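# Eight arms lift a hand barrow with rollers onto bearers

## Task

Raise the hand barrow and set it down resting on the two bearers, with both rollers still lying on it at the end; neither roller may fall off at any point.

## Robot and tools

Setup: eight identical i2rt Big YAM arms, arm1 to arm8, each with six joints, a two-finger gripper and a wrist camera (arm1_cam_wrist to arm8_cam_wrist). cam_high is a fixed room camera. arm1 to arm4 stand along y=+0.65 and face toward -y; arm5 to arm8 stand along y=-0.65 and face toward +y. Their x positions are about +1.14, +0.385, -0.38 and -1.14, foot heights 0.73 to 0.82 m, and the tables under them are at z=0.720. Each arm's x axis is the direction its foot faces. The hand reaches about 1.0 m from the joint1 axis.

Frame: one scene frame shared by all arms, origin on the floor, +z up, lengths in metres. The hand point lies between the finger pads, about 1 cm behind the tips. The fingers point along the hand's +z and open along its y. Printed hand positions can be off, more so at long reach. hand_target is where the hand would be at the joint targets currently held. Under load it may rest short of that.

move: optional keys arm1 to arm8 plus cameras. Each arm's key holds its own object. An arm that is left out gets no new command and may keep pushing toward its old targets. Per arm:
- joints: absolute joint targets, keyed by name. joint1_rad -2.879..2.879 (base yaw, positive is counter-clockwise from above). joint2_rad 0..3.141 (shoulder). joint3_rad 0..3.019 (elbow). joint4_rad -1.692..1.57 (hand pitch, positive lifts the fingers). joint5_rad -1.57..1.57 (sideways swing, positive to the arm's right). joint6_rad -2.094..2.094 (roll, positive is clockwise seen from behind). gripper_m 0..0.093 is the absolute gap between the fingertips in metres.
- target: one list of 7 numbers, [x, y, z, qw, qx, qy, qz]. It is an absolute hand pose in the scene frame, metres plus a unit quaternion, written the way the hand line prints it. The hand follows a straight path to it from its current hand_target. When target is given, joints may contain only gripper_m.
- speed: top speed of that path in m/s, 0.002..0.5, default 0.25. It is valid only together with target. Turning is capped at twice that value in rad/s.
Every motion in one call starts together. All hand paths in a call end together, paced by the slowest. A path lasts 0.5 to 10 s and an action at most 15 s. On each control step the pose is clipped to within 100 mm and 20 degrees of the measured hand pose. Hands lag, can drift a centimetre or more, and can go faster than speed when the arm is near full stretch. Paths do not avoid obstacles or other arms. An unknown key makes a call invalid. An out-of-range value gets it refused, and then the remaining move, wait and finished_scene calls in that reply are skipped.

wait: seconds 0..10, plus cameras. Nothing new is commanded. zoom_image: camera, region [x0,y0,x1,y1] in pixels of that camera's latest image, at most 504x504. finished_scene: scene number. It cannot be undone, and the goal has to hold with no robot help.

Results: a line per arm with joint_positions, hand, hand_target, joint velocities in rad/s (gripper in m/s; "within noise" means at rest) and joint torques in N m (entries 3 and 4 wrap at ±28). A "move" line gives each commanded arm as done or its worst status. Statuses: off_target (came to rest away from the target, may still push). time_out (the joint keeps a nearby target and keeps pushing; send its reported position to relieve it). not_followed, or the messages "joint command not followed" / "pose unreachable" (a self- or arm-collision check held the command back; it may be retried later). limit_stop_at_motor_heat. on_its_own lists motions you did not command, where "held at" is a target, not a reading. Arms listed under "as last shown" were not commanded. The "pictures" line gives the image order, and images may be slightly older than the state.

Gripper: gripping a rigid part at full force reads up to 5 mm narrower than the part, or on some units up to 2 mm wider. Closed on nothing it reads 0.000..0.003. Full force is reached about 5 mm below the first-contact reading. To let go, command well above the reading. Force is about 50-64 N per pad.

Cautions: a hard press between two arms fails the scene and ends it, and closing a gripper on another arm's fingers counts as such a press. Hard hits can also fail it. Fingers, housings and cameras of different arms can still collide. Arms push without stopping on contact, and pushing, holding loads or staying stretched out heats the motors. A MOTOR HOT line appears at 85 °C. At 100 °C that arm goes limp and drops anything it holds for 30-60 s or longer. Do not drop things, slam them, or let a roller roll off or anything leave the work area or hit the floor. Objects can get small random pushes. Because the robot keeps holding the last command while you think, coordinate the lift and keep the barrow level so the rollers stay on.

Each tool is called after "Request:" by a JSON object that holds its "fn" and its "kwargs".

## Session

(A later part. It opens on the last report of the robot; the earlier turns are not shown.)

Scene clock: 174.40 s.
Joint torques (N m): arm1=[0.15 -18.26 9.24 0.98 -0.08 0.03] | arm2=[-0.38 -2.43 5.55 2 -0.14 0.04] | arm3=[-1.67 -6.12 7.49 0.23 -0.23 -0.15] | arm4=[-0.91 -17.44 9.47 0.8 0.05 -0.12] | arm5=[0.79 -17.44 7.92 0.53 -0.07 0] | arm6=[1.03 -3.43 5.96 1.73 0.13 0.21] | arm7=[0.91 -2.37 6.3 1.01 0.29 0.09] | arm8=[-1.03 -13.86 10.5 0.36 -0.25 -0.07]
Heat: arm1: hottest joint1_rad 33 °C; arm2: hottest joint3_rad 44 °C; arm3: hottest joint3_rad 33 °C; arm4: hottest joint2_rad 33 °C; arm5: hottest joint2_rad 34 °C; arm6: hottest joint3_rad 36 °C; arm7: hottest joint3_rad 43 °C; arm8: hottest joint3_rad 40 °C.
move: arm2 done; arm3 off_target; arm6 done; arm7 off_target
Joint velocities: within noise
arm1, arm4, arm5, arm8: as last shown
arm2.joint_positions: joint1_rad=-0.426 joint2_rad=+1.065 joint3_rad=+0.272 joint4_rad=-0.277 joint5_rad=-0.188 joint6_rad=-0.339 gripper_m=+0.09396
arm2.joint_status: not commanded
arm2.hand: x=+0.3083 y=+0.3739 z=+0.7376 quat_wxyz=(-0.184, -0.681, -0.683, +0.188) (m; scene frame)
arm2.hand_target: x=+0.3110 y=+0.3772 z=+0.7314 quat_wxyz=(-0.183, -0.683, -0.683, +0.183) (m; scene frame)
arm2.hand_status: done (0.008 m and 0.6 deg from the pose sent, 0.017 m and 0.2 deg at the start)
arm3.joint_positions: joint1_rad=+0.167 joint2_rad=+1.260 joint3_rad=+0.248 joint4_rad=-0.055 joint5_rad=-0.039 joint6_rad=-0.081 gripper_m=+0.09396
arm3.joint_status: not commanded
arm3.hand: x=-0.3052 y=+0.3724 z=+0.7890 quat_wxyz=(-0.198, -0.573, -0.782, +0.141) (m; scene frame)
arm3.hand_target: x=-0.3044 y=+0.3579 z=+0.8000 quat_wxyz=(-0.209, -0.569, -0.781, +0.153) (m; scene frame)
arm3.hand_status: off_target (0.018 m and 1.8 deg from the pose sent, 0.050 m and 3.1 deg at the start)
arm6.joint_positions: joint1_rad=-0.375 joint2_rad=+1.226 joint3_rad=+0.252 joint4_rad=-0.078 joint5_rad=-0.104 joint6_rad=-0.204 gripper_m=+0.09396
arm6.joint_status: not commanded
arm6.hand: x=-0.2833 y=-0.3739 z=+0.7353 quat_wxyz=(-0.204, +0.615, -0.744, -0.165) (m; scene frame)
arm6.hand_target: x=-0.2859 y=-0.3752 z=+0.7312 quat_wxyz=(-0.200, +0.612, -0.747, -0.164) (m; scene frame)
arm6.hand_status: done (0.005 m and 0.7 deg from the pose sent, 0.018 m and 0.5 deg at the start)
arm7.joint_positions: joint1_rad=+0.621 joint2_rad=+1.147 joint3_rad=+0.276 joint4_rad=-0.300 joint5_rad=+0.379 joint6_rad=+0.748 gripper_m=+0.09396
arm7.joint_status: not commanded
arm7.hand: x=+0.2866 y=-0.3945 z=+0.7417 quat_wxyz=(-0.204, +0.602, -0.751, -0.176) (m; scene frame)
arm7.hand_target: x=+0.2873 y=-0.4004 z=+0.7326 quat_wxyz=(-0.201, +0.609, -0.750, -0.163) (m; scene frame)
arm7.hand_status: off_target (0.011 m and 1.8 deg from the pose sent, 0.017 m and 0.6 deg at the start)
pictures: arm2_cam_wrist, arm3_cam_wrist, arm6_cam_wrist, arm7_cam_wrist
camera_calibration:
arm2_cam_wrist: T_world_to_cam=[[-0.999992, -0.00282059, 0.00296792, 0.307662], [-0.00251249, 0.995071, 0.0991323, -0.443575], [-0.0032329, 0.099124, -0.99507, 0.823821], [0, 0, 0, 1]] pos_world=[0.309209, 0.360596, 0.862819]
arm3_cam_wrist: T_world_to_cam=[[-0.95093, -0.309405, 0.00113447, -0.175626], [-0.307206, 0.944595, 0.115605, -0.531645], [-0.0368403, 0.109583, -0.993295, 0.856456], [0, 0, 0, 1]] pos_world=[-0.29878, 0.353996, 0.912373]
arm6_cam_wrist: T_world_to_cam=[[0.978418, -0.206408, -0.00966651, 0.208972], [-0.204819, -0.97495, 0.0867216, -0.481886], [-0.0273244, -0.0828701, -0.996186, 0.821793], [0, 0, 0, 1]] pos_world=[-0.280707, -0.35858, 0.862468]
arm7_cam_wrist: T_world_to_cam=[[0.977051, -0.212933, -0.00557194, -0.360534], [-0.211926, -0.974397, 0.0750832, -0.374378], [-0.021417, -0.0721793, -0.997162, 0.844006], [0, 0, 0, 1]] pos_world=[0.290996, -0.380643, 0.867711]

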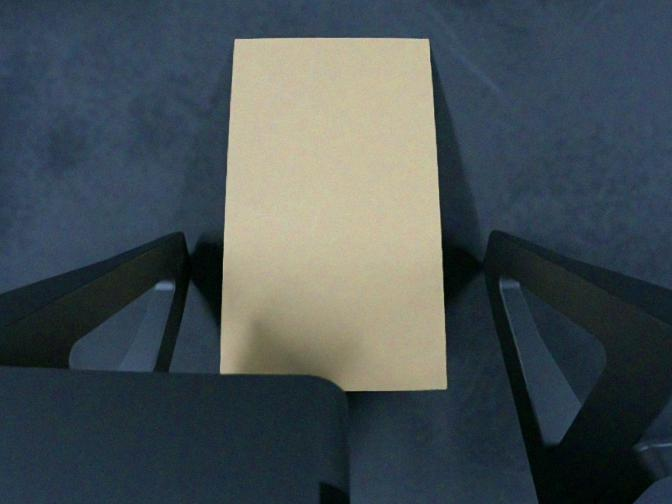

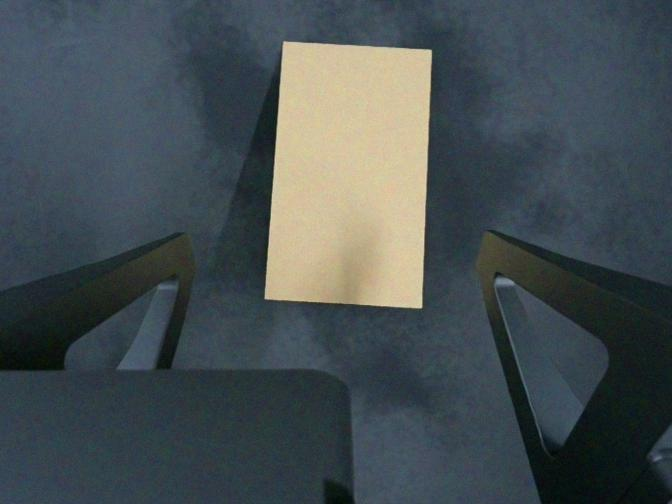

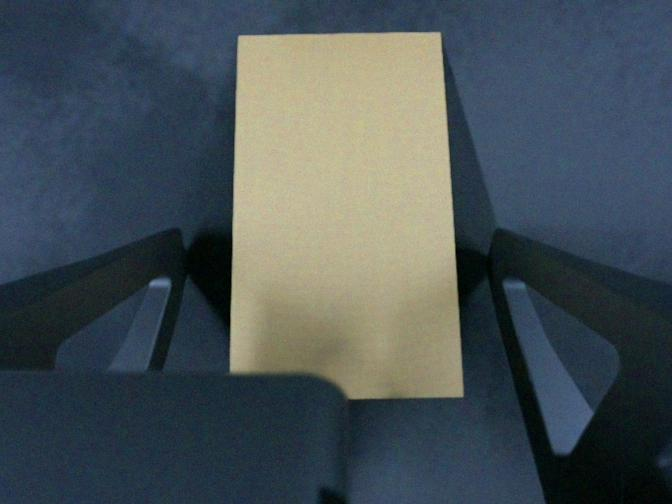

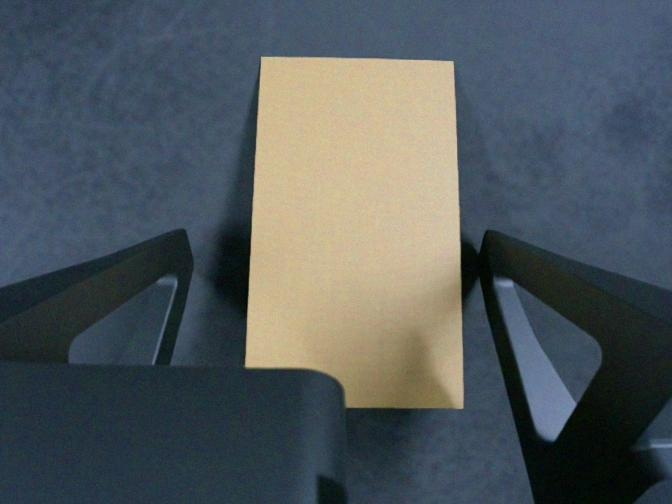

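Request:
{"fn": "move", "kwargs": {"arm2": {"joints": {"gripper_m": 0.056}}, "arm6": {"joints": {"gripper_m": 0.056}}, "arm7": {"joints": {"gripper_m": 0.056}}, "arm3": {"target": [-0.3058, 0.348, 0.762, 0.2053, 0.5880, 0.7663, -0.1575], "speed": 0.05}, "cameras": ["arm2_cam_wrist","arm3_cam_wrist","arm6_cam_wrist","arm7_cam_wrist"]}}

Scene clock: 180.60 s.
Joint torques (N m): arm1=[0.5 -18.55 9.18 0.98 -0.07 0.03] | arm2=[-0.32 -2.55 5.55 1.99 -0.15 0.03] | arm3=[-1.49 -5.07 5.61 1.13 -0.05 0.09] | arm4=[-0.85 -17.44 9.48 0.8 0.05 -0.12] | arm5=[0.85 -17.49 7.87 0.51 -0.07 -0.01] | arm6=[0.97 -3.31 5.96 1.7 0.11 0.2] | arm7=[0.62 -2.73 6.22 0.77 0.25 0.07] | arm8=[-1.03 -13.92 10.5 0.35 -0.25 -0.08]
Heat: arm1: hottest joint1_rad 33 °C; arm2: hottest joint3_rad 43 °C; arm3: hottest joint3_rad 32 °C; arm4: hottest joint2_rad 33 °C; arm5: hottest joint2_rad 34 °C; arm6: hottest joint3_rad 35 °C; arm7: hottest joint3_rad 42 °C; arm8: hottest joint3_rad 40 °C.
move: arm2 off_target; arm3 off_target; arm6 off_target; arm7 off_target
Joint velocities: within noise
arm1, arm4, arm5, arm8: as last shown
arm2.joint_positions: joint1_rad=-0.426 joint2_rad=+1.065 joint3_rad=+0.272 joint4_rad=-0.277 joint5_rad=-0.188 joint6_rad=-0.339 gripper_m=+0.05959
arm2.joint_status: gripper_m off_target (ended at +0.05962, target +0.05600)
arm2.hand: x=+0.3083 y=+0.3740 z=+0.7374 quat_wxyz=(-0.184, -0.681, -0.683, +0.187) (m; scene frame)
arm2.hand_target: x=+0.3110 y=+0.3772 z=+0.7314 quat_wxyz=(-0.183, -0.683, -0.683, +0.183) (m; scene frame)
arm2.hand_status: not commanded
arm3.joint_positions: joint1_rad=+0.167 joint2_rad=+1.458 joint3_rad=+0.248 joint4_rad=+0.154 joint5_rad=-0.020 joint6_rad=-0.060 gripper_m=+0.09396
arm3.joint_status: not commanded
arm3.hand: x=-0.3059 y=+0.3615 z=+0.7591 quat_wxyz=(-0.198, -0.582, -0.774, +0.150) (m; scene frame)
arm3.hand_target: x=-0.3059 y=+0.3484 z=+0.7624 quat_wxyz=(-0.205, -0.588, -0.766, +0.157) (m; scene frame)
arm3.hand_status: off_target (0.014 m and 1.7 deg from the pose sent, 0.036 m and 3.2 deg at the start)
arm6.joint_positions: joint1_rad=-0.374 joint2_rad=+1.227 joint3_rad=+0.252 joint4_rad=-0.077 joint5_rad=-0.104 joint6_rad=-0.203 gripper_m=+0.05964
arm6.joint_status: gripper_m off_target (ended at +0.05967, target +0.05600)
arm6.hand: x=-0.2835 y=-0.3738 z=+0.7352 quat_wxyz=(-0.204, +0.615, -0.744, -0.165) (m; scene frame)
arm6.hand_target: x=-0.2860 y=-0.3752 z=+0.7311 quat_wxyz=(-0.200, +0.612, -0.747, -0.164) (m; scene frame)
arm6.hand_status: not commanded
arm7.joint_positions: joint1_rad=+0.623 joint2_rad=+1.150 joint3_rad=+0.276 joint4_rad=-0.295 joint5_rad=+0.379 joint6_rad=+0.748 gripper_m=+0.05962
arm7.joint_status: gripper_m off_target (ended at +0.05965, target +0.05600)
arm7.hand: x=+0.2858 y=-0.3941 z=+0.7415 quat_wxyz=(-0.204, +0.602, -0.751, -0.178) (m; scene frame)
arm7.hand_target: x=+0.2873 y=-0.4004 z=+0.7326 quat_wxyz=(-0.201, +0.609, -0.750, -0.163) (m; scene frame)
arm7.hand_status: not commanded
pictures: arm2_cam_wrist, arm3_cam_wrist, arm6_cam_wrist, arm7_cam_wrist
camera_calibration:
arm2_cam_wrist: T_world_to_cam=[[-0.999994, -0.00247763, 0.00249583, 0.307948], [-0.00221612, 0.995003, 0.099824, -0.444219], [-0.00273068, 0.0998179, -0.995002, 0.823159], [0, 0, 0, 1]] pos_world=[0.309209, 0.360596, 0.86262]
arm3_cam_wrist: T_world_to_cam=[[-0.959057, -0.283061, 0.00928462, -0.197887], [-0.28053, 0.953961, 0.106117, -0.506284], [-0.0388946, 0.0991672, -0.99431, 0.831927], [0, 0, 0, 1]] pos_world=[-0.299455, 0.344461, 0.882756]
arm6_cam_wrist: T_world_to_cam=[[0.978433, -0.206323, -0.00999058, 0.209501], [-0.204709, -0.974977, 0.0866862, -0.481769], [-0.0276259, -0.0827715, -0.996186, 0.821647], [0, 0, 0, 1]] pos_world=[-0.280906, -0.35848, 0.862368]
arm7_cam_wrist: T_world_to_cam=[[0.977345, -0.211531, -0.00721298, -0.357938], [-0.210452, -0.974858, 0.0732306, -0.373317], [-0.0225221, -0.0700535, -0.997289, 0.845049], [0, 0, 0, 1]] pos_world=[0.290296, -0.380447, 0.867514]

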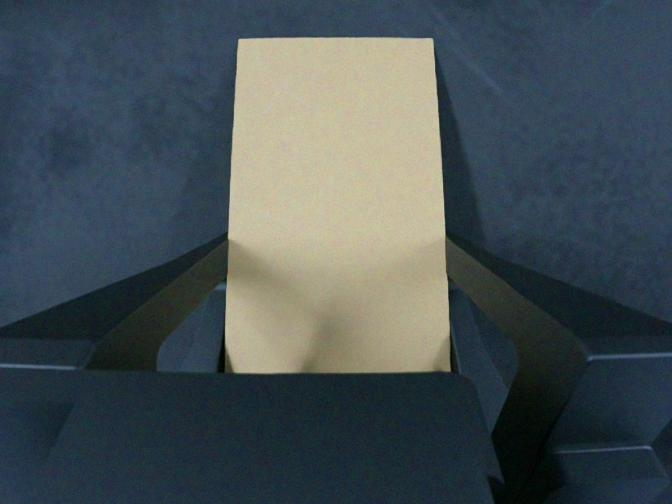

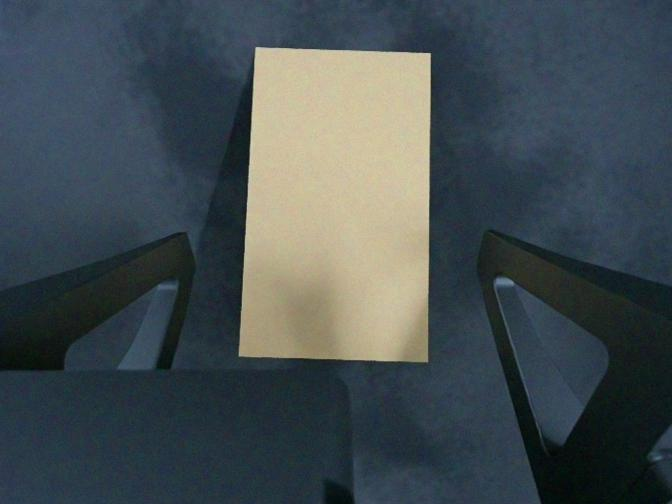

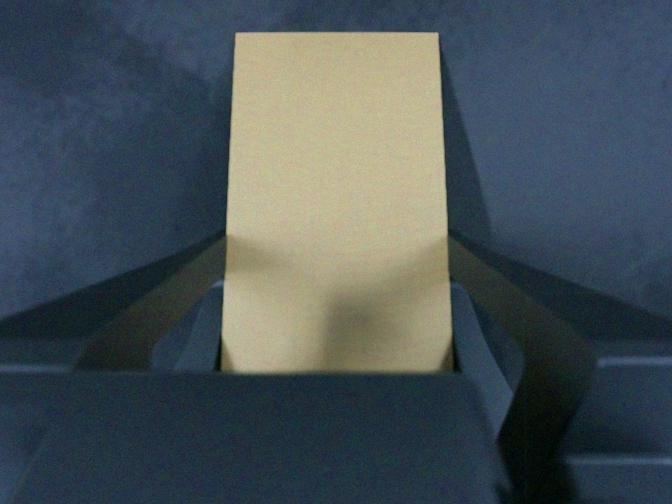

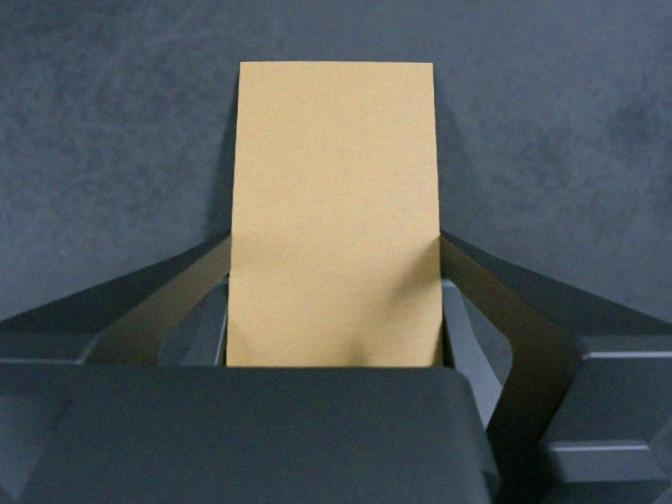

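Request:
{"fn": "move", "kwargs": {"arm3": {"target": [-0.3058, 0.350, 0.738, 0.2053, 0.5880, 0.7663, -0.1575], "speed": 0.05}, "cameras": ["arm3_cam_wrist"]}}

Scene clock: 186.27 s.
Joint torques (N m): arm1=[0.62 -18.02 9.26 0.88 -0.09 0.04] | arm2=[-0.38 -2.55 5.55 1.99 -0.14 0.04] | arm3=[-1.44 -5.6 3.67 1.02 -0.06 0.11] | arm4=[-0.85 -17.44 9.47 0.8 0.05 -0.12] | arm5=[0.85 -17.38 7.92 0.57 -0.06 0] | arm6=[0.91 -3.25 5.93 1.72 0.12 0.2] | arm7=[0.73 -2.67 6.3 0.8 0.27 0.08] | arm8=[-1.03 -13.86 10.51 0.36 -0.25 -0.07]
Heat: arm1: hottest joint1_rad 33 °C; arm2: hottest joint3_rad 42 °C; arm3: hottest joint3_rad 32 °C; arm4: hottest joint2_rad 33 °C; arm5: hottest joint2_rad 34 °C; arm6: hottest joint3_rad 35 °C; arm7: hottest joint3_rad 41 °C; arm8: hottest joint3_rad 40 °C.
move: arm3 done
Joint velocities: within noise
arm1, arm2, arm4, arm5, arm6, arm7, arm8: as last shown
arm3.joint_positions: joint1_rad=+0.167 joint2_rad=+1.593 joint3_rad=+0.249 joint4_rad=+0.304 joint5_rad=-0.019 joint6_rad=-0.059 gripper_m=+0.09396
arm3.joint_status: not commanded
arm3.hand: x=-0.3047 y=+0.3562 z=+0.7393 quat_wxyz=(-0.203, -0.582, -0.772, +0.155) (m; scene frame)
arm3.hand_target: x=-0.3058 y=+0.3500 z=+0.7382 quat_wxyz=(-0.205, -0.588, -0.766, +0.158) (m; scene frame)
arm3.hand_status: done (0.006 m and 1.1 deg from the pose sent, 0.024 m and 1.7 deg at the start)
arm8.joint_positions: joint1_rad=+0.555 joint2_rad=+1.676 joint3_rad=+1.492 joint4_rad=-1.395 joint5_rad=+0.002 joint6_rad=-1.053 gripper_m=+0.09396
pictures: arm3_cam_wrist
camera_calibration:
arm3_cam_wrist: T_world_to_cam=[[-0.959501, -0.28151, 0.010474, -0.199588], [-0.27947, 0.955905, 0.0902304, -0.487371], [-0.0354129, 0.083649, -0.995866, 0.820571], [0, 0, 0, 1]] pos_world=[-0.298652, 0.341054, 0.863245]

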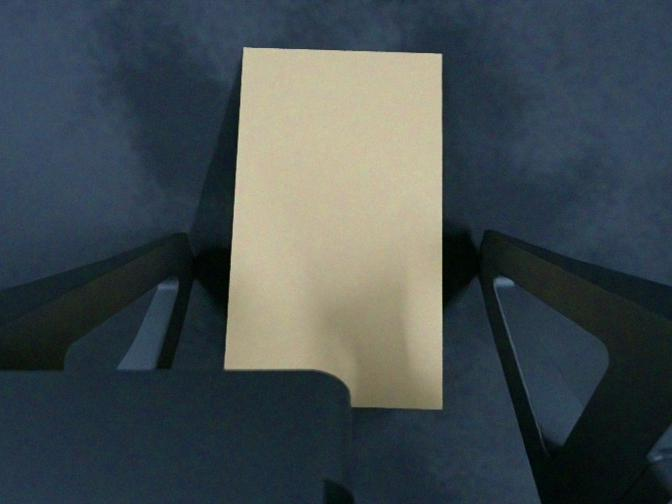

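Request:
{"fn": "move", "kwargs": {"arm3": {"joints": {"gripper_m": 0.056}}, "cameras": ["arm3_cam_wrist"]}}

Request:
{"fn": "move", "kwargs": {"arm2": {"target": [0.311, 0.377, 0.93, 0.183, 0.683, 0.683, -0.183], "speed": 0.1}, "arm3": {"target": [-0.3058, 0.350, 0.93, 0.2053, 0.5880, 0.7663, -0.1575], "speed": 0.1}, "arm6": {"target": [-0.2860, -0.375, 0.93, -0.2003, 0.6118, -0.7474, -0.1639], "speed": 0.1}, "arm7": {"target": [0.287, -0.400, 0.93, -0.2008, 0.6092, -0.7496, -0.1632], "speed": 0.1}, "cameras": ["arm2_cam_wrist","arm3_cam_wrist","arm6_cam_wrist","arm7_cam_wrist","cam_high"]}}

Scene clock: 189.37 s.
Joint torques (N m): arm1=[0.32 -18.2 9.22 0.95 -0.09 0.04] | arm2=[-0.32 -2.49 5.53 1.98 -0.15 0.03] | arm3=[-1.44 -5.66 3.64 0.96 -0.06 0.11] | arm4=[-0.91 -17.44 9.46 0.8 0.05 -0.12] | arm5=[0.67 -17.49 7.9 0.51 -0.07 -0.01] | arm6=[1.03 -3.43 5.96 1.69 0.11 0.2] | arm7=[0.62 -2.67 6.24 0.81 0.24 0.08] | arm8=[-1.03 -13.86 10.51 0.35 -0.25 -0.07]
Heat: arm1: hottest joint1_rad 33 °C; arm2: hottest joint3_rad 42 °C; arm3: hottest joint3_rad 32 °C; arm4: hottest joint2_rad 33 °C; arm5: hottest joint2_rad 34 °C; arm6: hottest joint3_rad 35 °C; arm7: hottest joint3_rad 41 °C; arm8: hottest joint3_rad 40 °C.
move: arm3 off_target
Joint velocities: within noise
arm1, arm2, arm4, arm5, arm6, arm7, arm8: as last shown
arm3.joint_positions: joint1_rad=+0.167 joint2_rad=+1.594 joint3_rad=+0.249 joint4_rad=+0.305 joint5_rad=-0.019 joint6_rad=-0.059 gripper_m=+0.06074
arm3.joint_status: gripper_m off_target (ended at +0.06077, target +0.05600)
arm3.hand: x=-0.3047 y=+0.3562 z=+0.7393 quat_wxyz=(-0.204, -0.582, -0.772, +0.155) (m; scene frame)
arm3.hand_target: x=-0.3058 y=+0.3501 z=+0.7381 quat_wxyz=(-0.205, -0.588, -0.766, +0.157) (m; scene frame)
arm3.hand_status: not commanded
pictures: arm3_cam_wrist
camera_calibration:
arm3_cam_wrist: T_world_to_cam=[[-0.959598, -0.281185, 0.0103048, -0.199581], [-0.279173, 0.956027, 0.0898612, -0.486995], [-0.0351192, 0.0833538, -0.995901, 0.82069], [0, 0, 0, 1]] pos_world=[-0.298652, 0.341054, 0.863145]

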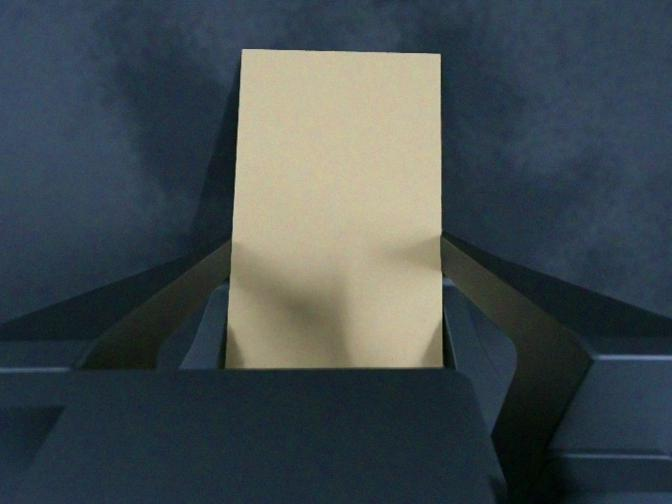

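Scene clock: 192.13 s.
Joint torques (N m): arm1=[0.21 -18.43 9.21 0.96 -0.07 0.04] | arm2=[-0.38 -2.96 13.9 0.79 -0.18 0.02] | arm3=[-0.73 -4.01 12.9 0.23 -0.05 0.11] | arm4=[-0.91 -17.44 9.47 0.79 0.05 -0.12] | arm5=[0.79 -17.32 7.91 0.53 -0.07 0] | arm6=[0.97 -2.67 14.3 0.83 0.08 0.21] | arm7=[0.62 -4.07 14.95 0.18 0.36 0.09] | arm8=[-1.03 -13.92 10.51 0.36 -0.24 -0.08]
Heat: arm1: hottest joint1_rad 33 °C; arm2: hottest joint3_rad 42 °C; arm3: hottest joint3_rad 32 °C; arm4: hottest joint2_rad 33 °C; arm5: hottest joint2_rad 34 °C; arm6: hottest joint3_rad 35 °C; arm7: hottest joint3_rad 42 °C; arm8: hottest joint3_rad 40 °C.
move: arm2 off_target; arm3 off_target; arm6 off_target; arm7 off_target
Joint velocities: within noise
arm1.joint_positions: joint1_rad=-0.501 joint2_rad=+1.758 joint3_rad=+1.506 joint4_rad=-1.332 joint5_rad=+0.002 joint6_rad=+1.092 gripper_m=+0.09396
arm1.joint_status: not commanded
arm1.hand: x=+0.8985 y=+0.1884 z=+0.9173 quat_wxyz=(+0.011, -1.000, +0.000, -0.004) (m; scene frame)
arm1.hand_target: x=+0.9000 y=+0.1801 z=+0.9202 quat_wxyz=(+0.000, -1.000, +0.000, +0.000) (m; scene frame)
arm1.hand_status: not commanded
arm2.joint_positions: joint1_rad=-0.425 joint2_rad=+0.727 joint3_rad=+0.606 joint4_rad=-1.029 joint5_rad=-0.188 joint6_rad=-0.338 gripper_m=+0.05958
arm2.joint_status: not commanded
arm2.hand: x=+0.3159 y=+0.3924 z=+0.8933 quat_wxyz=(-0.169, -0.690, -0.687, +0.152) (m; scene frame)
arm2.hand_target: x=+0.3116 y=+0.3782 z=+0.9293 quat_wxyz=(-0.183, -0.683, -0.683, +0.183) (m; scene frame)
arm2.hand_status: off_target (0.040 m and 4.0 deg from the pose sent, 0.193 m and 0.5 deg at the start)
arm3.joint_positions: joint1_rad=+0.167 joint2_rad=+0.882 joint3_rad=+0.450 joint4_rad=-0.657 joint5_rad=-0.016 joint6_rad=-0.053 gripper_m=+0.06074
arm3.joint_status: not commanded
arm3.hand: x=-0.3094 y=+0.3674 z=+0.9043 quat_wxyz=(-0.185, -0.588, -0.775, +0.140) (m; scene frame)
arm3.hand_target: x=-0.3059 y=+0.3508 z=+0.9299 quat_wxyz=(-0.206, -0.588, -0.766, +0.157) (m; scene frame)
arm3.hand_status: off_target (0.031 m and 3.2 deg from the pose sent, 0.191 m and 1.0 deg at the start)
arm4.joint_positions: joint1_rad=+0.587 joint2_rad=+1.797 joint3_rad=+1.536 joint4_rad=-1.333 joint5_rad=-0.004 joint6_rad=-1.017 gripper_m=+0.09396
arm4.joint_status: not commanded
arm4.hand: x=-0.8602 y=+0.1952 z=+0.9134 quat_wxyz=(+0.007, -0.003, -1.000, -0.012) (m; scene frame)
arm4.hand_target: x=-0.8600 y=+0.1900 z=+0.9200 quat_wxyz=(+0.000, +0.000, -1.000, +0.000) (m; scene frame)
arm4.hand_status: not commanded
arm5: as last shown
arm6.joint_positions: joint1_rad=-0.369 joint2_rad=+0.765 joint3_rad=+0.569 joint4_rad=-0.918 joint5_rad=-0.102 joint6_rad=-0.200 gripper_m=+0.05964
arm6.joint_status: not commanded
arm6.hand: x=-0.2898 y=-0.3884 z=+0.9016 quat_wxyz=(-0.177, +0.618, -0.751, -0.151) (m; scene frame)
arm6.hand_target: x=-0.2863 y=-0.3758 z=+0.9297 quat_wxyz=(-0.200, +0.612, -0.747, -0.164) (m; scene frame)
arm6.hand_status: off_target (0.032 m and 3.2 deg from the pose sent, 0.195 m and 0.7 deg at the start)
arm7.joint_positions: joint1_rad=+0.623 joint2_rad=+0.775 joint3_rad=+0.597 joint4_rad=-1.084 joint5_rad=+0.376 joint6_rad=+0.748 gripper_m=+0.05962
arm7.joint_status: not commanded
arm7.hand: x=+0.2975 y=-0.4114 z=+0.8989 quat_wxyz=(-0.200, +0.615, -0.752, -0.133) (m; scene frame)
arm7.hand_target: x=+0.2878 y=-0.4006 z=+0.9293 quat_wxyz=(-0.201, +0.609, -0.750, -0.163) (m; scene frame)
arm7.hand_status: off_target (0.035 m and 3.6 deg from the pose sent, 0.189 m and 1.9 deg at the start)
arm8.joint_positions: joint1_rad=+0.555 joint2_rad=+1.676 joint3_rad=+1.492 joint4_rad=-1.395 joint5_rad=+0.002 joint6_rad=-1.053 gripper_m=+0.09396
arm8.joint_status: not commanded
arm8.hand: x=+0.8971 y=-0.2153 z=+0.9156 quat_wxyz=(+0.008, +1.000, +0.002, +0.006) (m; scene frame)
arm8.hand_target: x=+0.9000 y=-0.2101 z=+0.9200 quat_wxyz=(+0.000, +1.000, +0.000, +0.000) (m; scene frame)
arm8.hand_status: not commanded
pictures: arm2_cam_wrist, arm3_cam_wrist, arm6_cam_wrist, arm7_cam_wrist, cam_high
camera_calibration:
arm2_cam_wrist: T_world_to_cam=[[-0.999619, -0.00118937, -0.0275624, 0.341437], [-0.00592172, 0.985034, 0.172259, -0.537751], [0.0269451, 0.172357, -0.984666, 0.929388], [0, 0, 0, 1]] pos_world=[0.31308, 0.369922, 1.01718]
arm3_cam_wrist: T_world_to_cam=[[-0.961337, -0.275278, 0.00728017, -0.202627], [-0.271649, 0.952334, 0.138803, -0.554426], [-0.0451427, 0.131459, -0.990293, 0.958148], [0, 0, 0, 1]] pos_world=[-0.302149, 0.346262, 1.02728]
arm6_cam_wrist: T_world_to_cam=[[0.978256, -0.206204, -0.0222505, 0.225413], [-0.200784, -0.968464, 0.14752, -0.562835], [-0.051968, -0.139845, -0.988809, 0.950137], [0, 0, 0, 1]] pos_world=[-0.284143, -0.365733, 1.02755]
arm7_cam_wrist: T_world_to_cam=[[0.97622, -0.208416, 0.0596426, -0.430402], [-0.214861, -0.966779, 0.13847, -0.453362], [0.0288018, -0.147992, -0.988569, 0.945845], [0, 0, 0, 1]] pos_world=[0.295515, -0.388026, 1.02348]

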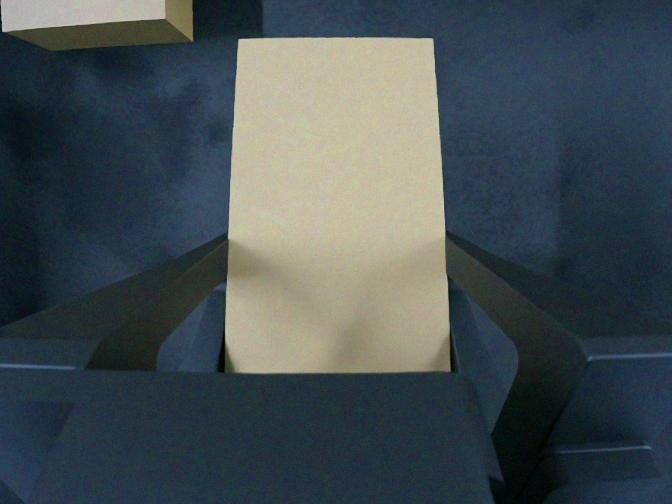

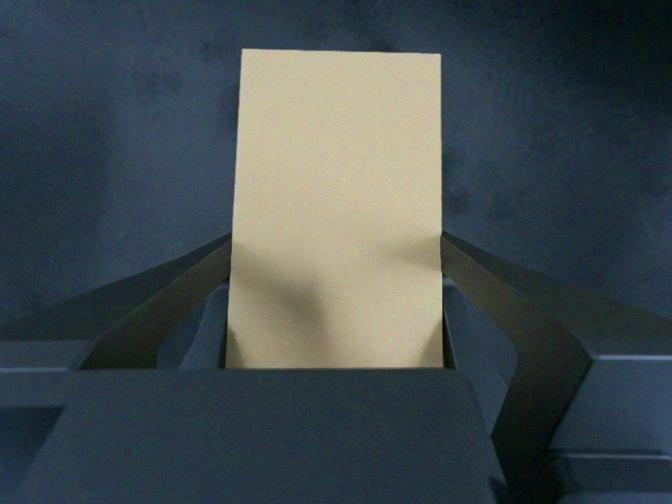

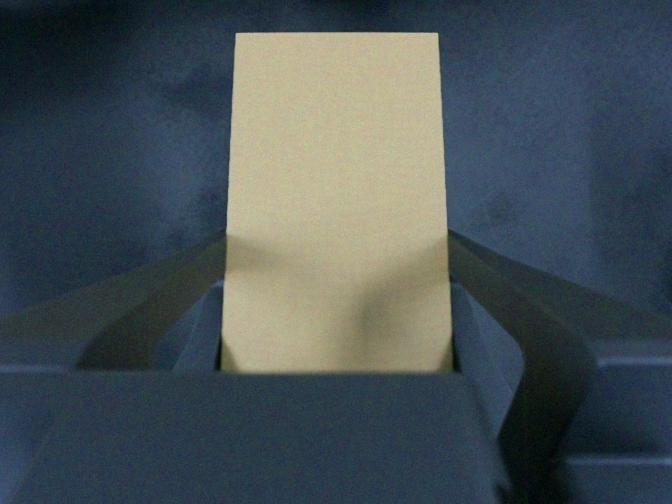

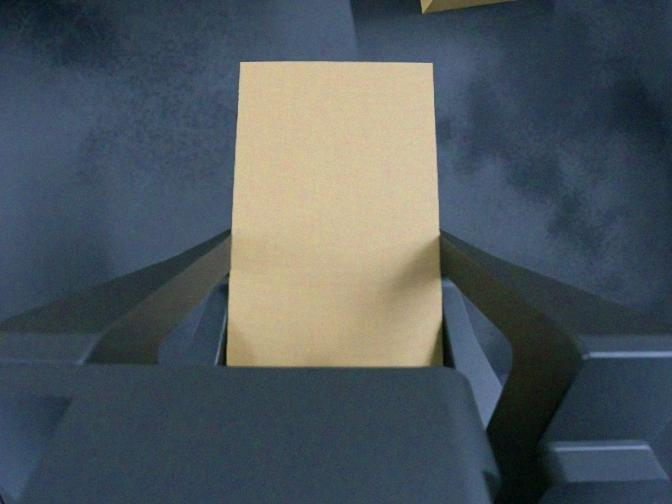

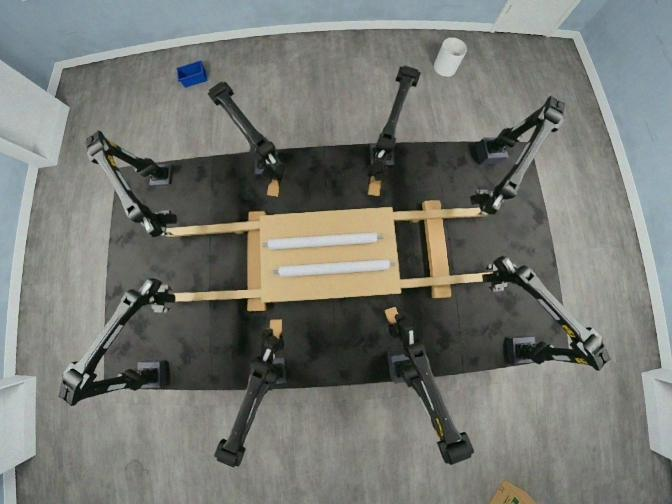

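Request:
{"fn": "move", "kwargs": {"arm8": {"target": [0.70, -0.08, 1.10, 0, 0.7071, 0, -0.7071]}, "arm5": {"target": [-0.68, -0.08, 1.10, 0.7071, 0, 0.7071, 0]}, "cameras": ["arm8_cam_wrist","arm5_cam_wrist","cam_high"]}}

Scene clock: 211.90 s.
Joint torques (N m): arm1=[0.26 -17.96 9.17 0.94 -0.07 0.03] | arm2=[-0.44 -2.96 13.9 0.8 -0.18 0.02] | arm3=[-0.73 -4.54 12.92 0.28 -0.06 0.11] | arm4=[-0.85 -17.44 9.47 0.8 0.05 -0.12] | arm5=[-0.73 -19.43 10.33 2.11 -0.14 -0.16] | arm6=[1.03 -2.67 14.3 0.76 0.08 0.22] | arm7=[0.67 -4.42 14.99 0.13 0.36 0.06] | arm8=[0.73 -15.74 11.63 1.8 -0.08 0.09]
Heat: arm1: hottest joint3_rad 34 °C; arm2: hottest joint3_rad 45 °C; arm3: hottest joint3_rad 34 °C; arm4: hottest joint2_rad 33 °C; arm5: hottest joint2_rad 35 °C; arm6: hottest joint3_rad 38 °C; arm7: hottest joint3_rad 47 °C; arm8: hottest joint3_rad 41 °C.
move: arm5 off_target; arm8 done
Joint velocities: within noise
arm1, arm2, arm4: as last shown
arm2.hand: x=+0.3160 y=+0.3925 z=+0.8932 quat_wxyz=(-0.169, -0.690, -0.687, +0.152) (m; scene frame)
arm3.joint_positions: joint1_rad=+0.167 joint2_rad=+0.882 joint3_rad=+0.450 joint4_rad=-0.657 joint5_rad=-0.015 joint6_rad=-0.052 gripper_m=+0.06074
arm3.joint_status: not commanded
arm3.hand: x=-0.3095 y=+0.3674 z=+0.9044 quat_wxyz=(-0.185, -0.588, -0.775, +0.141) (m; scene frame)
arm3.hand_target: x=-0.3059 y=+0.3507 z=+0.9299 quat_wxyz=(-0.206, -0.588, -0.766, +0.158) (m; scene frame)
arm3.hand_status: not commanded
arm5.joint_positions: joint1_rad=-0.500 joint2_rad=+1.907 joint3_rad=+1.449 joint4_rad=+0.464 joint5_rad=+1.100 joint6_rad=+0.009 gripper_m=+0.09396
arm5.joint_status: not commanded
arm5.hand: x=-0.6905 y=-0.0845 z=+1.1092 quat_wxyz=(-0.706, +0.002, -0.708, -0.004) (m; scene frame)
arm5.hand_target: x=-0.6803 y=-0.0807 z=+1.0999 quat_wxyz=(-0.707, +0.000, -0.707, +0.000) (m; scene frame)
arm5.hand_status: off_target (0.015 m and 0.5 deg from the pose sent, 0.283 m and 89.9 deg at the start)
arm6.joint_positions: joint1_rad=-0.369 joint2_rad=+0.765 joint3_rad=+0.569 joint4_rad=-0.919 joint5_rad=-0.102 joint6_rad=-0.199 gripper_m=+0.05964
arm6.joint_status: not commanded
arm6.hand: x=-0.2900 y=-0.3884 z=+0.9016 quat_wxyz=(-0.177, +0.618, -0.751, -0.151) (m; scene frame)
arm6.hand_target: x=-0.2864 y=-0.3758 z=+0.9297 quat_wxyz=(-0.200, +0.612, -0.747, -0.164) (m; scene frame)
arm6.hand_status: not commanded
arm7.joint_positions: joint1_rad=+0.623 joint2_rad=+0.775 joint3_rad=+0.597 joint4_rad=-1.085 joint5_rad=+0.376 joint6_rad=+0.748 gripper_m=+0.05962
arm7.joint_status: not commanded
arm7.hand: x=+0.2975 y=-0.4115 z=+0.8988 quat_wxyz=(-0.200, +0.615, -0.752, -0.132) (m; scene frame)
arm7.hand_target: x=+0.2878 y=-0.4007 z=+0.9293 quat_wxyz=(-0.201, +0.609, -0.750, -0.163) (m; scene frame)
arm7.hand_status: not commanded
arm8.joint_positions: joint1_rad=+0.468 joint2_rad=+1.836 joint3_rad=+1.554 joint4_rad=+0.284 joint5_rad=-1.126 joint6_rad=-0.008 gripper_m=+0.09396
arm8.joint_status: not commanded
arm8.hand: x=+0.7075 y=-0.0785 z=+1.1034 quat_wxyz=(-0.003, +0.709, -0.003, -0.705) (m; scene frame)
arm8.hand_target: x=+0.7001 y=-0.0802 z=+1.0999 quat_wxyz=(+0.000, +0.707, +0.000, -0.707) (m; scene frame)
arm8.hand_status: done (0.008 m and 0.6 deg from the pose sent, 0.302 m and 90.6 deg at the start)
pictures: arm5_cam_wrist, arm8_cam_wrist, cam_high
camera_calibration:
arm5_cam_wrist: T_world_to_cam=[[0.0210496, -0.999776, -0.00206966, -0.067045], [-0.588853, -0.0107249, -0.808169, 0.492987], [0.807966, 0.0182304, -0.588947, 1.33704], [0, 0, 0, 1]] pos_world=[-0.788571, -0.0861174, 1.18572]
arm8_cam_wrist: T_world_to_cam=[[-0.00485867, 0.999899, 0.013368, 0.0675559], [0.580292, 0.0137063, -0.814293, 0.492134], [-0.814394, 0.00380095, -0.5803, 1.34273], [0, 0, 0, 1]] pos_world=[0.808256, -0.0793981, 1.17902]

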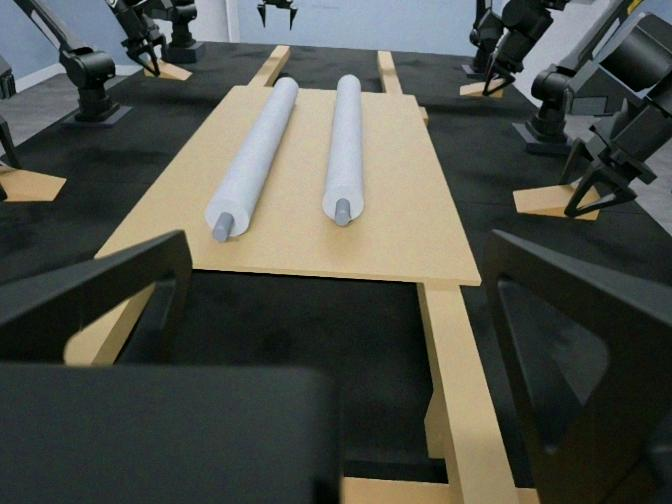

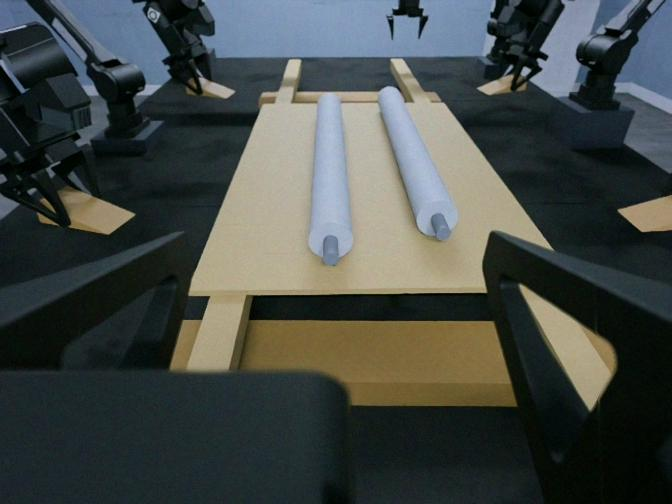

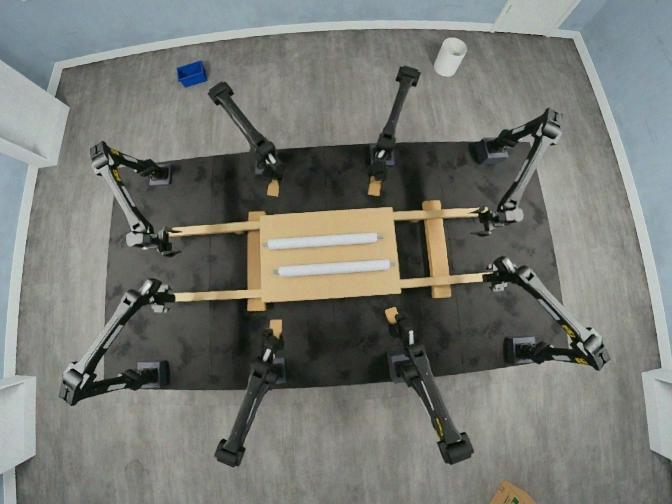

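Request:
{"fn": "zoom_image", "kwargs": {"camera": "cam_high", "region": [240, 170, 420, 340]}}

Request:
{"fn": "zoom_image", "kwargs": {"camera": "arm8_cam_wrist", "region": [0, 60, 504, 320]}}

Request:
{"fn": "zoom_image", "kwargs": {"camera": "arm5_cam_wrist", "region": [80, 50, 584, 310]}}

Scaled by 2.800 from the camera's 672x504 image, which has a finer 960x720 frame.

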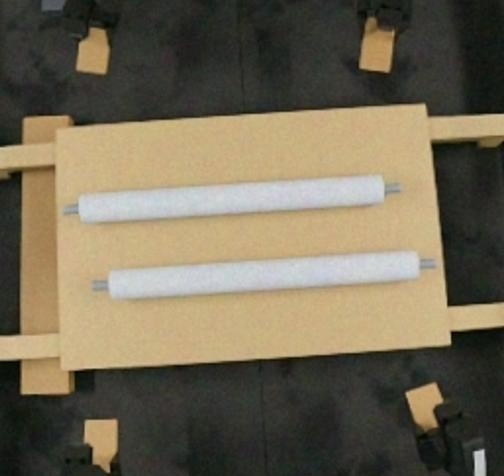

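Scaled by 1.000.

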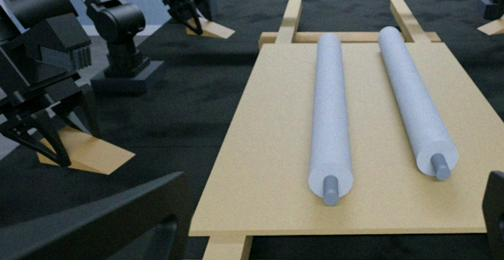

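Scaled by 1.000.

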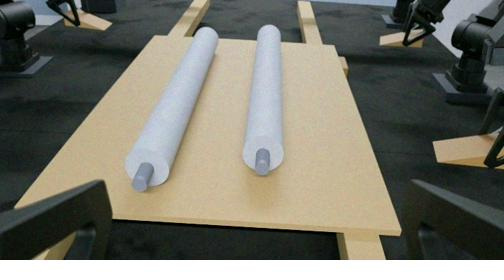

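Request:
{"fn": "move", "kwargs": {"arm2": {"target": [0.20, 0.187, 0.915, 0.183, 0.683, 0.683, -0.183], "speed": 0.12}, "arm3": {"target": [-0.24, 0.185, 0.915, 0.183, 0.683, 0.683, -0.183], "speed": 0.12}, "arm6": {"target": [-0.19, -0.206, 0.915, -0.183, 0.683, -0.683, -0.183], "speed": 0.12}, "arm7": {"target": [0.25, -0.19, 0.92, -0.183, 0.683, -0.683, -0.183], "speed": 0.12}, "cameras": ["arm2_cam_wrist","arm3_cam_wrist","arm6_cam_wrist","arm7_cam_wrist","arm5_cam_wrist","arm8_cam_wrist","cam_high"]}}

Scene clock: 227.63 s.
Joint torques (N m): arm1=[0.21 -17.96 9.26 0.92 -0.09 0.02] | arm2=[-1.55 -10.17 13.19 1.84 -0.4 -0.16] | arm3=[-0.03 -9.76 11.95 0.91 0.1 0.13] | arm4=[-0.85 -17.44 9.48 0.8 0.05 -0.12] | arm5=[-0.62 -19.31 10.35 2.19 -0.14 -0.15] | arm6=[-0.44 -10.75 13.48 1.46 -0.4 -0.12] | arm7=[-0.79 -9.52 14.58 1.48 0.09 -0.04] | arm8=[0.73 -15.74 11.63 1.72 -0.08 0.07]
Heat: arm1: hottest joint3_rad 34 °C; arm2: hottest joint3_rad 47 °C; arm3: hottest joint3_rad 35 °C; arm4: hottest joint2_rad 34 °C; arm5: hottest joint2_rad 34 °C; arm6: hottest joint3_rad 40 °C; arm7: hottest joint3_rad 49 °C; arm8: hottest joint3_rad 42 °C.
move: arm2 off_target; arm3 off_target; arm6 off_target; arm7 off_target
Joint velocities: within noise
arm1, arm4, arm5: as last shown
arm2.joint_positions: joint1_rad=-0.491 joint2_rad=+1.369 joint3_rad=+1.010 joint4_rad=-0.811 joint5_rad=-0.219 joint6_rad=-0.391 gripper_m=+0.05958
arm2.joint_status: not commanded
arm2.hand: x=+0.2162 y=+0.2133 z=+0.8862 quat_wxyz=(-0.170, -0.694, -0.684, +0.147) (m; scene frame)
arm2.hand_target: x=+0.2009 y=+0.1895 z=+0.9158 quat_wxyz=(-0.183, -0.683, -0.683, +0.183) (m; scene frame)
arm2.hand_status: off_target (0.042 m and 4.6 deg from the pose sent, 0.237 m and 4.0 deg at the start)
arm3.joint_positions: joint1_rad=+0.287 joint2_rad=+1.432 joint3_rad=+0.846 joint4_rad=-0.517 joint5_rad=+0.177 joint6_rad=+0.285 gripper_m=+0.06073
arm3.joint_status: not commanded
arm3.hand: x=-0.2507 y=+0.2056 z=+0.9007 quat_wxyz=(-0.163, -0.684, -0.690, +0.174) (m; scene frame)
arm3.hand_target: x=-0.2404 y=+0.1862 z=+0.9156 quat_wxyz=(-0.183, -0.683, -0.683, +0.183) (m; scene frame)
arm3.hand_status: off_target (0.027 m and 2.6 deg from the pose sent, 0.196 m and 15.9 deg at the start)
arm5.joint_positions: joint1_rad=-0.500 joint2_rad=+1.907 joint3_rad=+1.449 joint4_rad=+0.464 joint5_rad=+1.100 joint6_rad=+0.008 gripper_m=+0.09396
arm5.hand: x=-0.6905 y=-0.0845 z=+1.1093 quat_wxyz=(-0.706, +0.002, -0.708, -0.004) (m; scene frame)
arm6.joint_positions: joint1_rad=-0.445 joint2_rad=+1.370 joint3_rad=+0.959 joint4_rad=-0.742 joint5_rad=-0.230 joint6_rad=-0.426 gripper_m=+0.05964
arm6.joint_status: not commanded
arm6.hand: x=-0.2039 y=-0.2249 z=+0.8966 quat_wxyz=(-0.159, +0.681, -0.693, -0.176) (m; scene frame)
arm6.hand_target: x=-0.1906 y=-0.2072 z=+0.9155 quat_wxyz=(-0.183, +0.683, -0.683, -0.183) (m; scene frame)
arm6.hand_status: off_target (0.030 m and 3.1 deg from the pose sent, 0.208 m and 11.3 deg at the start)
arm7.joint_positions: joint1_rad=+0.372 joint2_rad=+1.324 joint3_rad=+0.939 joint4_rad=-0.763 joint5_rad=+0.179 joint6_rad=+0.317 gripper_m=+0.05962
arm7.joint_status: not commanded
arm7.hand: x=+0.2573 y=-0.2182 z=+0.8952 quat_wxyz=(-0.169, +0.689, -0.688, -0.153) (m; scene frame)
arm7.hand_target: x=+0.2508 y=-0.1922 z=+0.9208 quat_wxyz=(-0.183, +0.683, -0.683, -0.183) (m; scene frame)
arm7.hand_status: off_target (0.038 m and 3.9 deg from the pose sent, 0.228 m and 12.7 deg at the start)
arm8.joint_positions: joint1_rad=+0.468 joint2_rad=+1.836 joint3_rad=+1.554 joint4_rad=+0.284 joint5_rad=-1.126 joint6_rad=-0.007 gripper_m=+0.09396
arm8.joint_status: not commanded
arm8.hand: x=+0.7075 y=-0.0785 z=+1.1034 quat_wxyz=(-0.003, +0.709, -0.004, -0.706) (m; scene frame)
arm8.hand_target: x=+0.7001 y=-0.0802 z=+1.1000 quat_wxyz=(+0.000, +0.707, +0.000, -0.707) (m; scene frame)
arm8.hand_status: not commanded
pictures: arm2_cam_wrist, arm3_cam_wrist, arm5_cam_wrist, arm6_cam_wrist, arm7_cam_wrist, arm8_cam_wrist, cam_high
camera_calibration:
arm2_cam_wrist: T_world_to_cam=[[-0.999257, 0.0046877, -0.0382459, 0.249455], [-0.00220015, 0.984011, 0.178092, -0.366462], [0.0384692, 0.178044, -0.98327, 0.951], [0, 0, 0, 1]] pos_world=[0.21188, 0.190114, 1.0099]
arm3_cam_wrist: T_world_to_cam=[[-0.999635, -0.0109151, 0.0246974, -0.270318], [-0.00771862, 0.991999, 0.126006, -0.314457], [-0.0258752, 0.125769, -0.991722, 0.985707], [0, 0, 0, 1]] pos_world=[-0.247141, 0.185019, 1.02385]
arm5_cam_wrist: T_world_to_cam=[[0.0214696, -0.999768, -0.00199621, -0.0666995], [-0.588555, -0.0110249, -0.808382, 0.493532], [0.808172, 0.0185305, -0.588655, 1.33693], [0, 0, 0, 1]] pos_world=[-0.78857, -0.0860169, 1.18582]
arm6_cam_wrist: T_world_to_cam=[[0.998749, -0.0268838, -0.0421621, 0.237267], [-0.0207365, -0.989935, 0.139999, -0.347868], [-0.0455014, -0.138949, -0.989254, 0.974412], [0, 0, 0, 1]] pos_world=[-0.199847, -0.202594, 1.02265]
arm7_cam_wrist: T_world_to_cam=[[0.999349, -0.00301035, 0.0359565, -0.290679], [-0.00874631, -0.987004, 0.160455, -0.351738], [0.0350062, -0.160665, -0.986388, 0.965736], [0, 0, 0, 1]] pos_world=[0.253606, -0.192882, 1.01948]
arm8_cam_wrist: T_world_to_cam=[[-0.00477155, 0.99991, 0.0125665, 0.0684322], [0.580178, 0.0130035, -0.814386, 0.492281], [-0.814476, 0.00340494, -0.580188, 1.34263], [0, 0, 0, 1]] pos_world=[0.808256, -0.079399, 1.17902]

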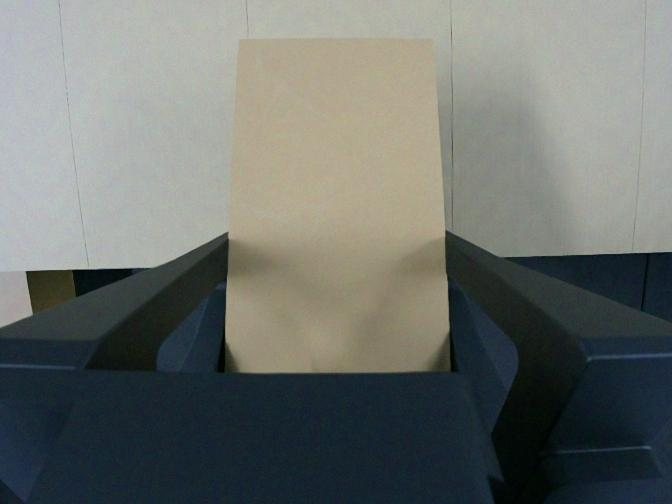

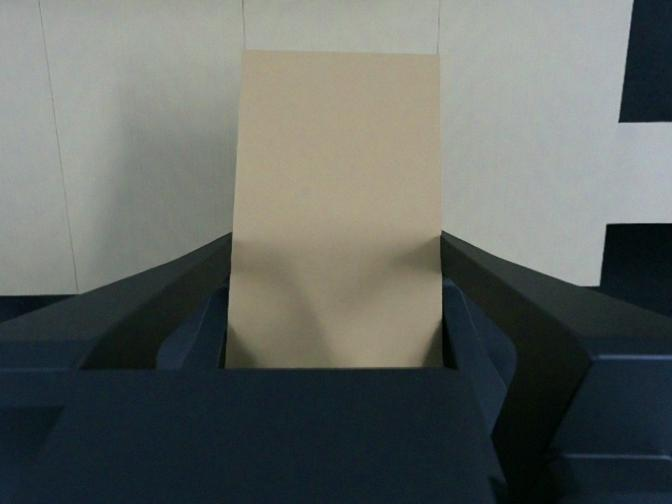

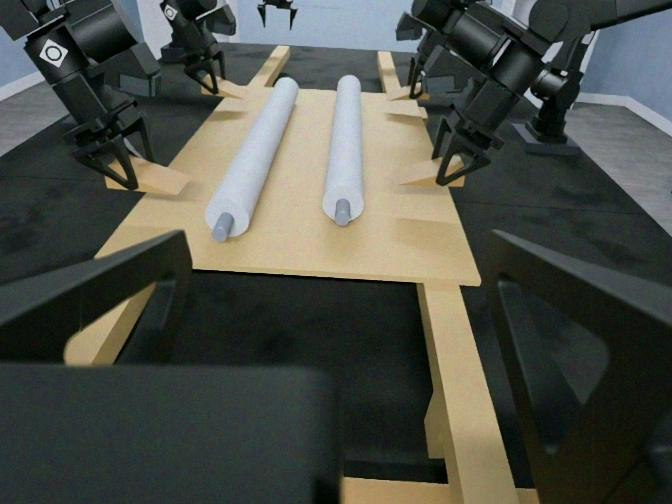

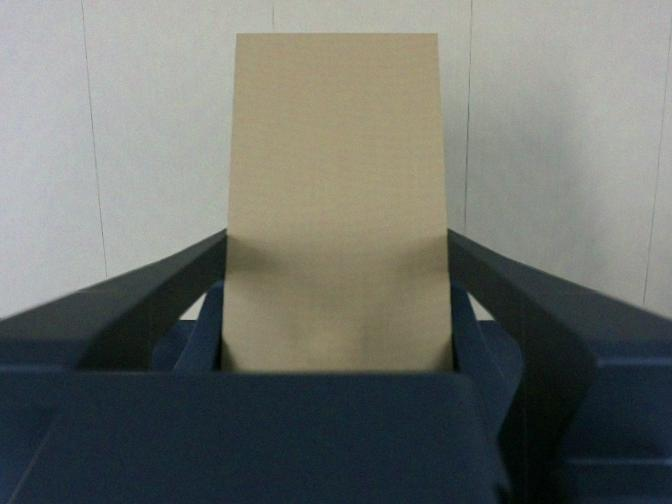

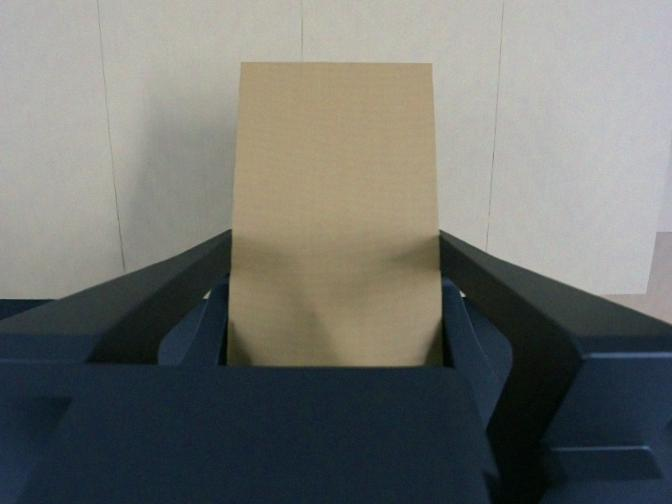

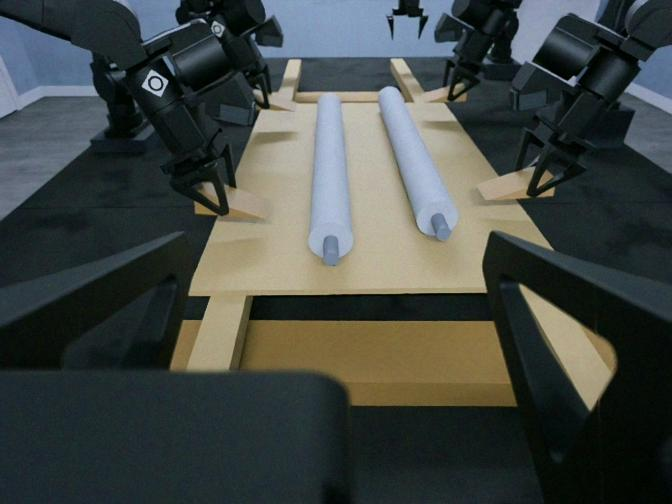

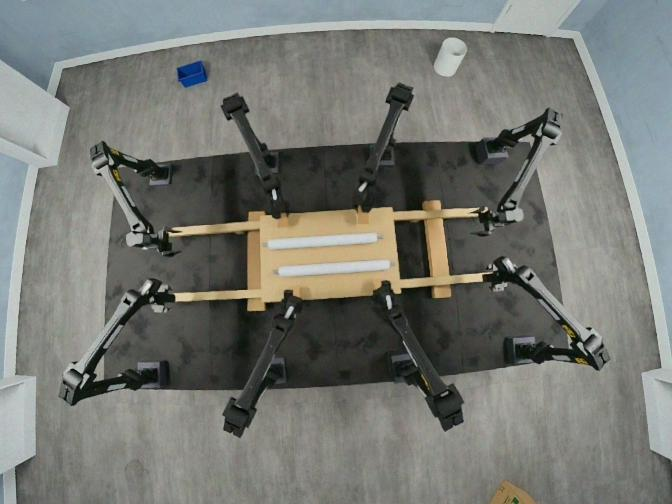

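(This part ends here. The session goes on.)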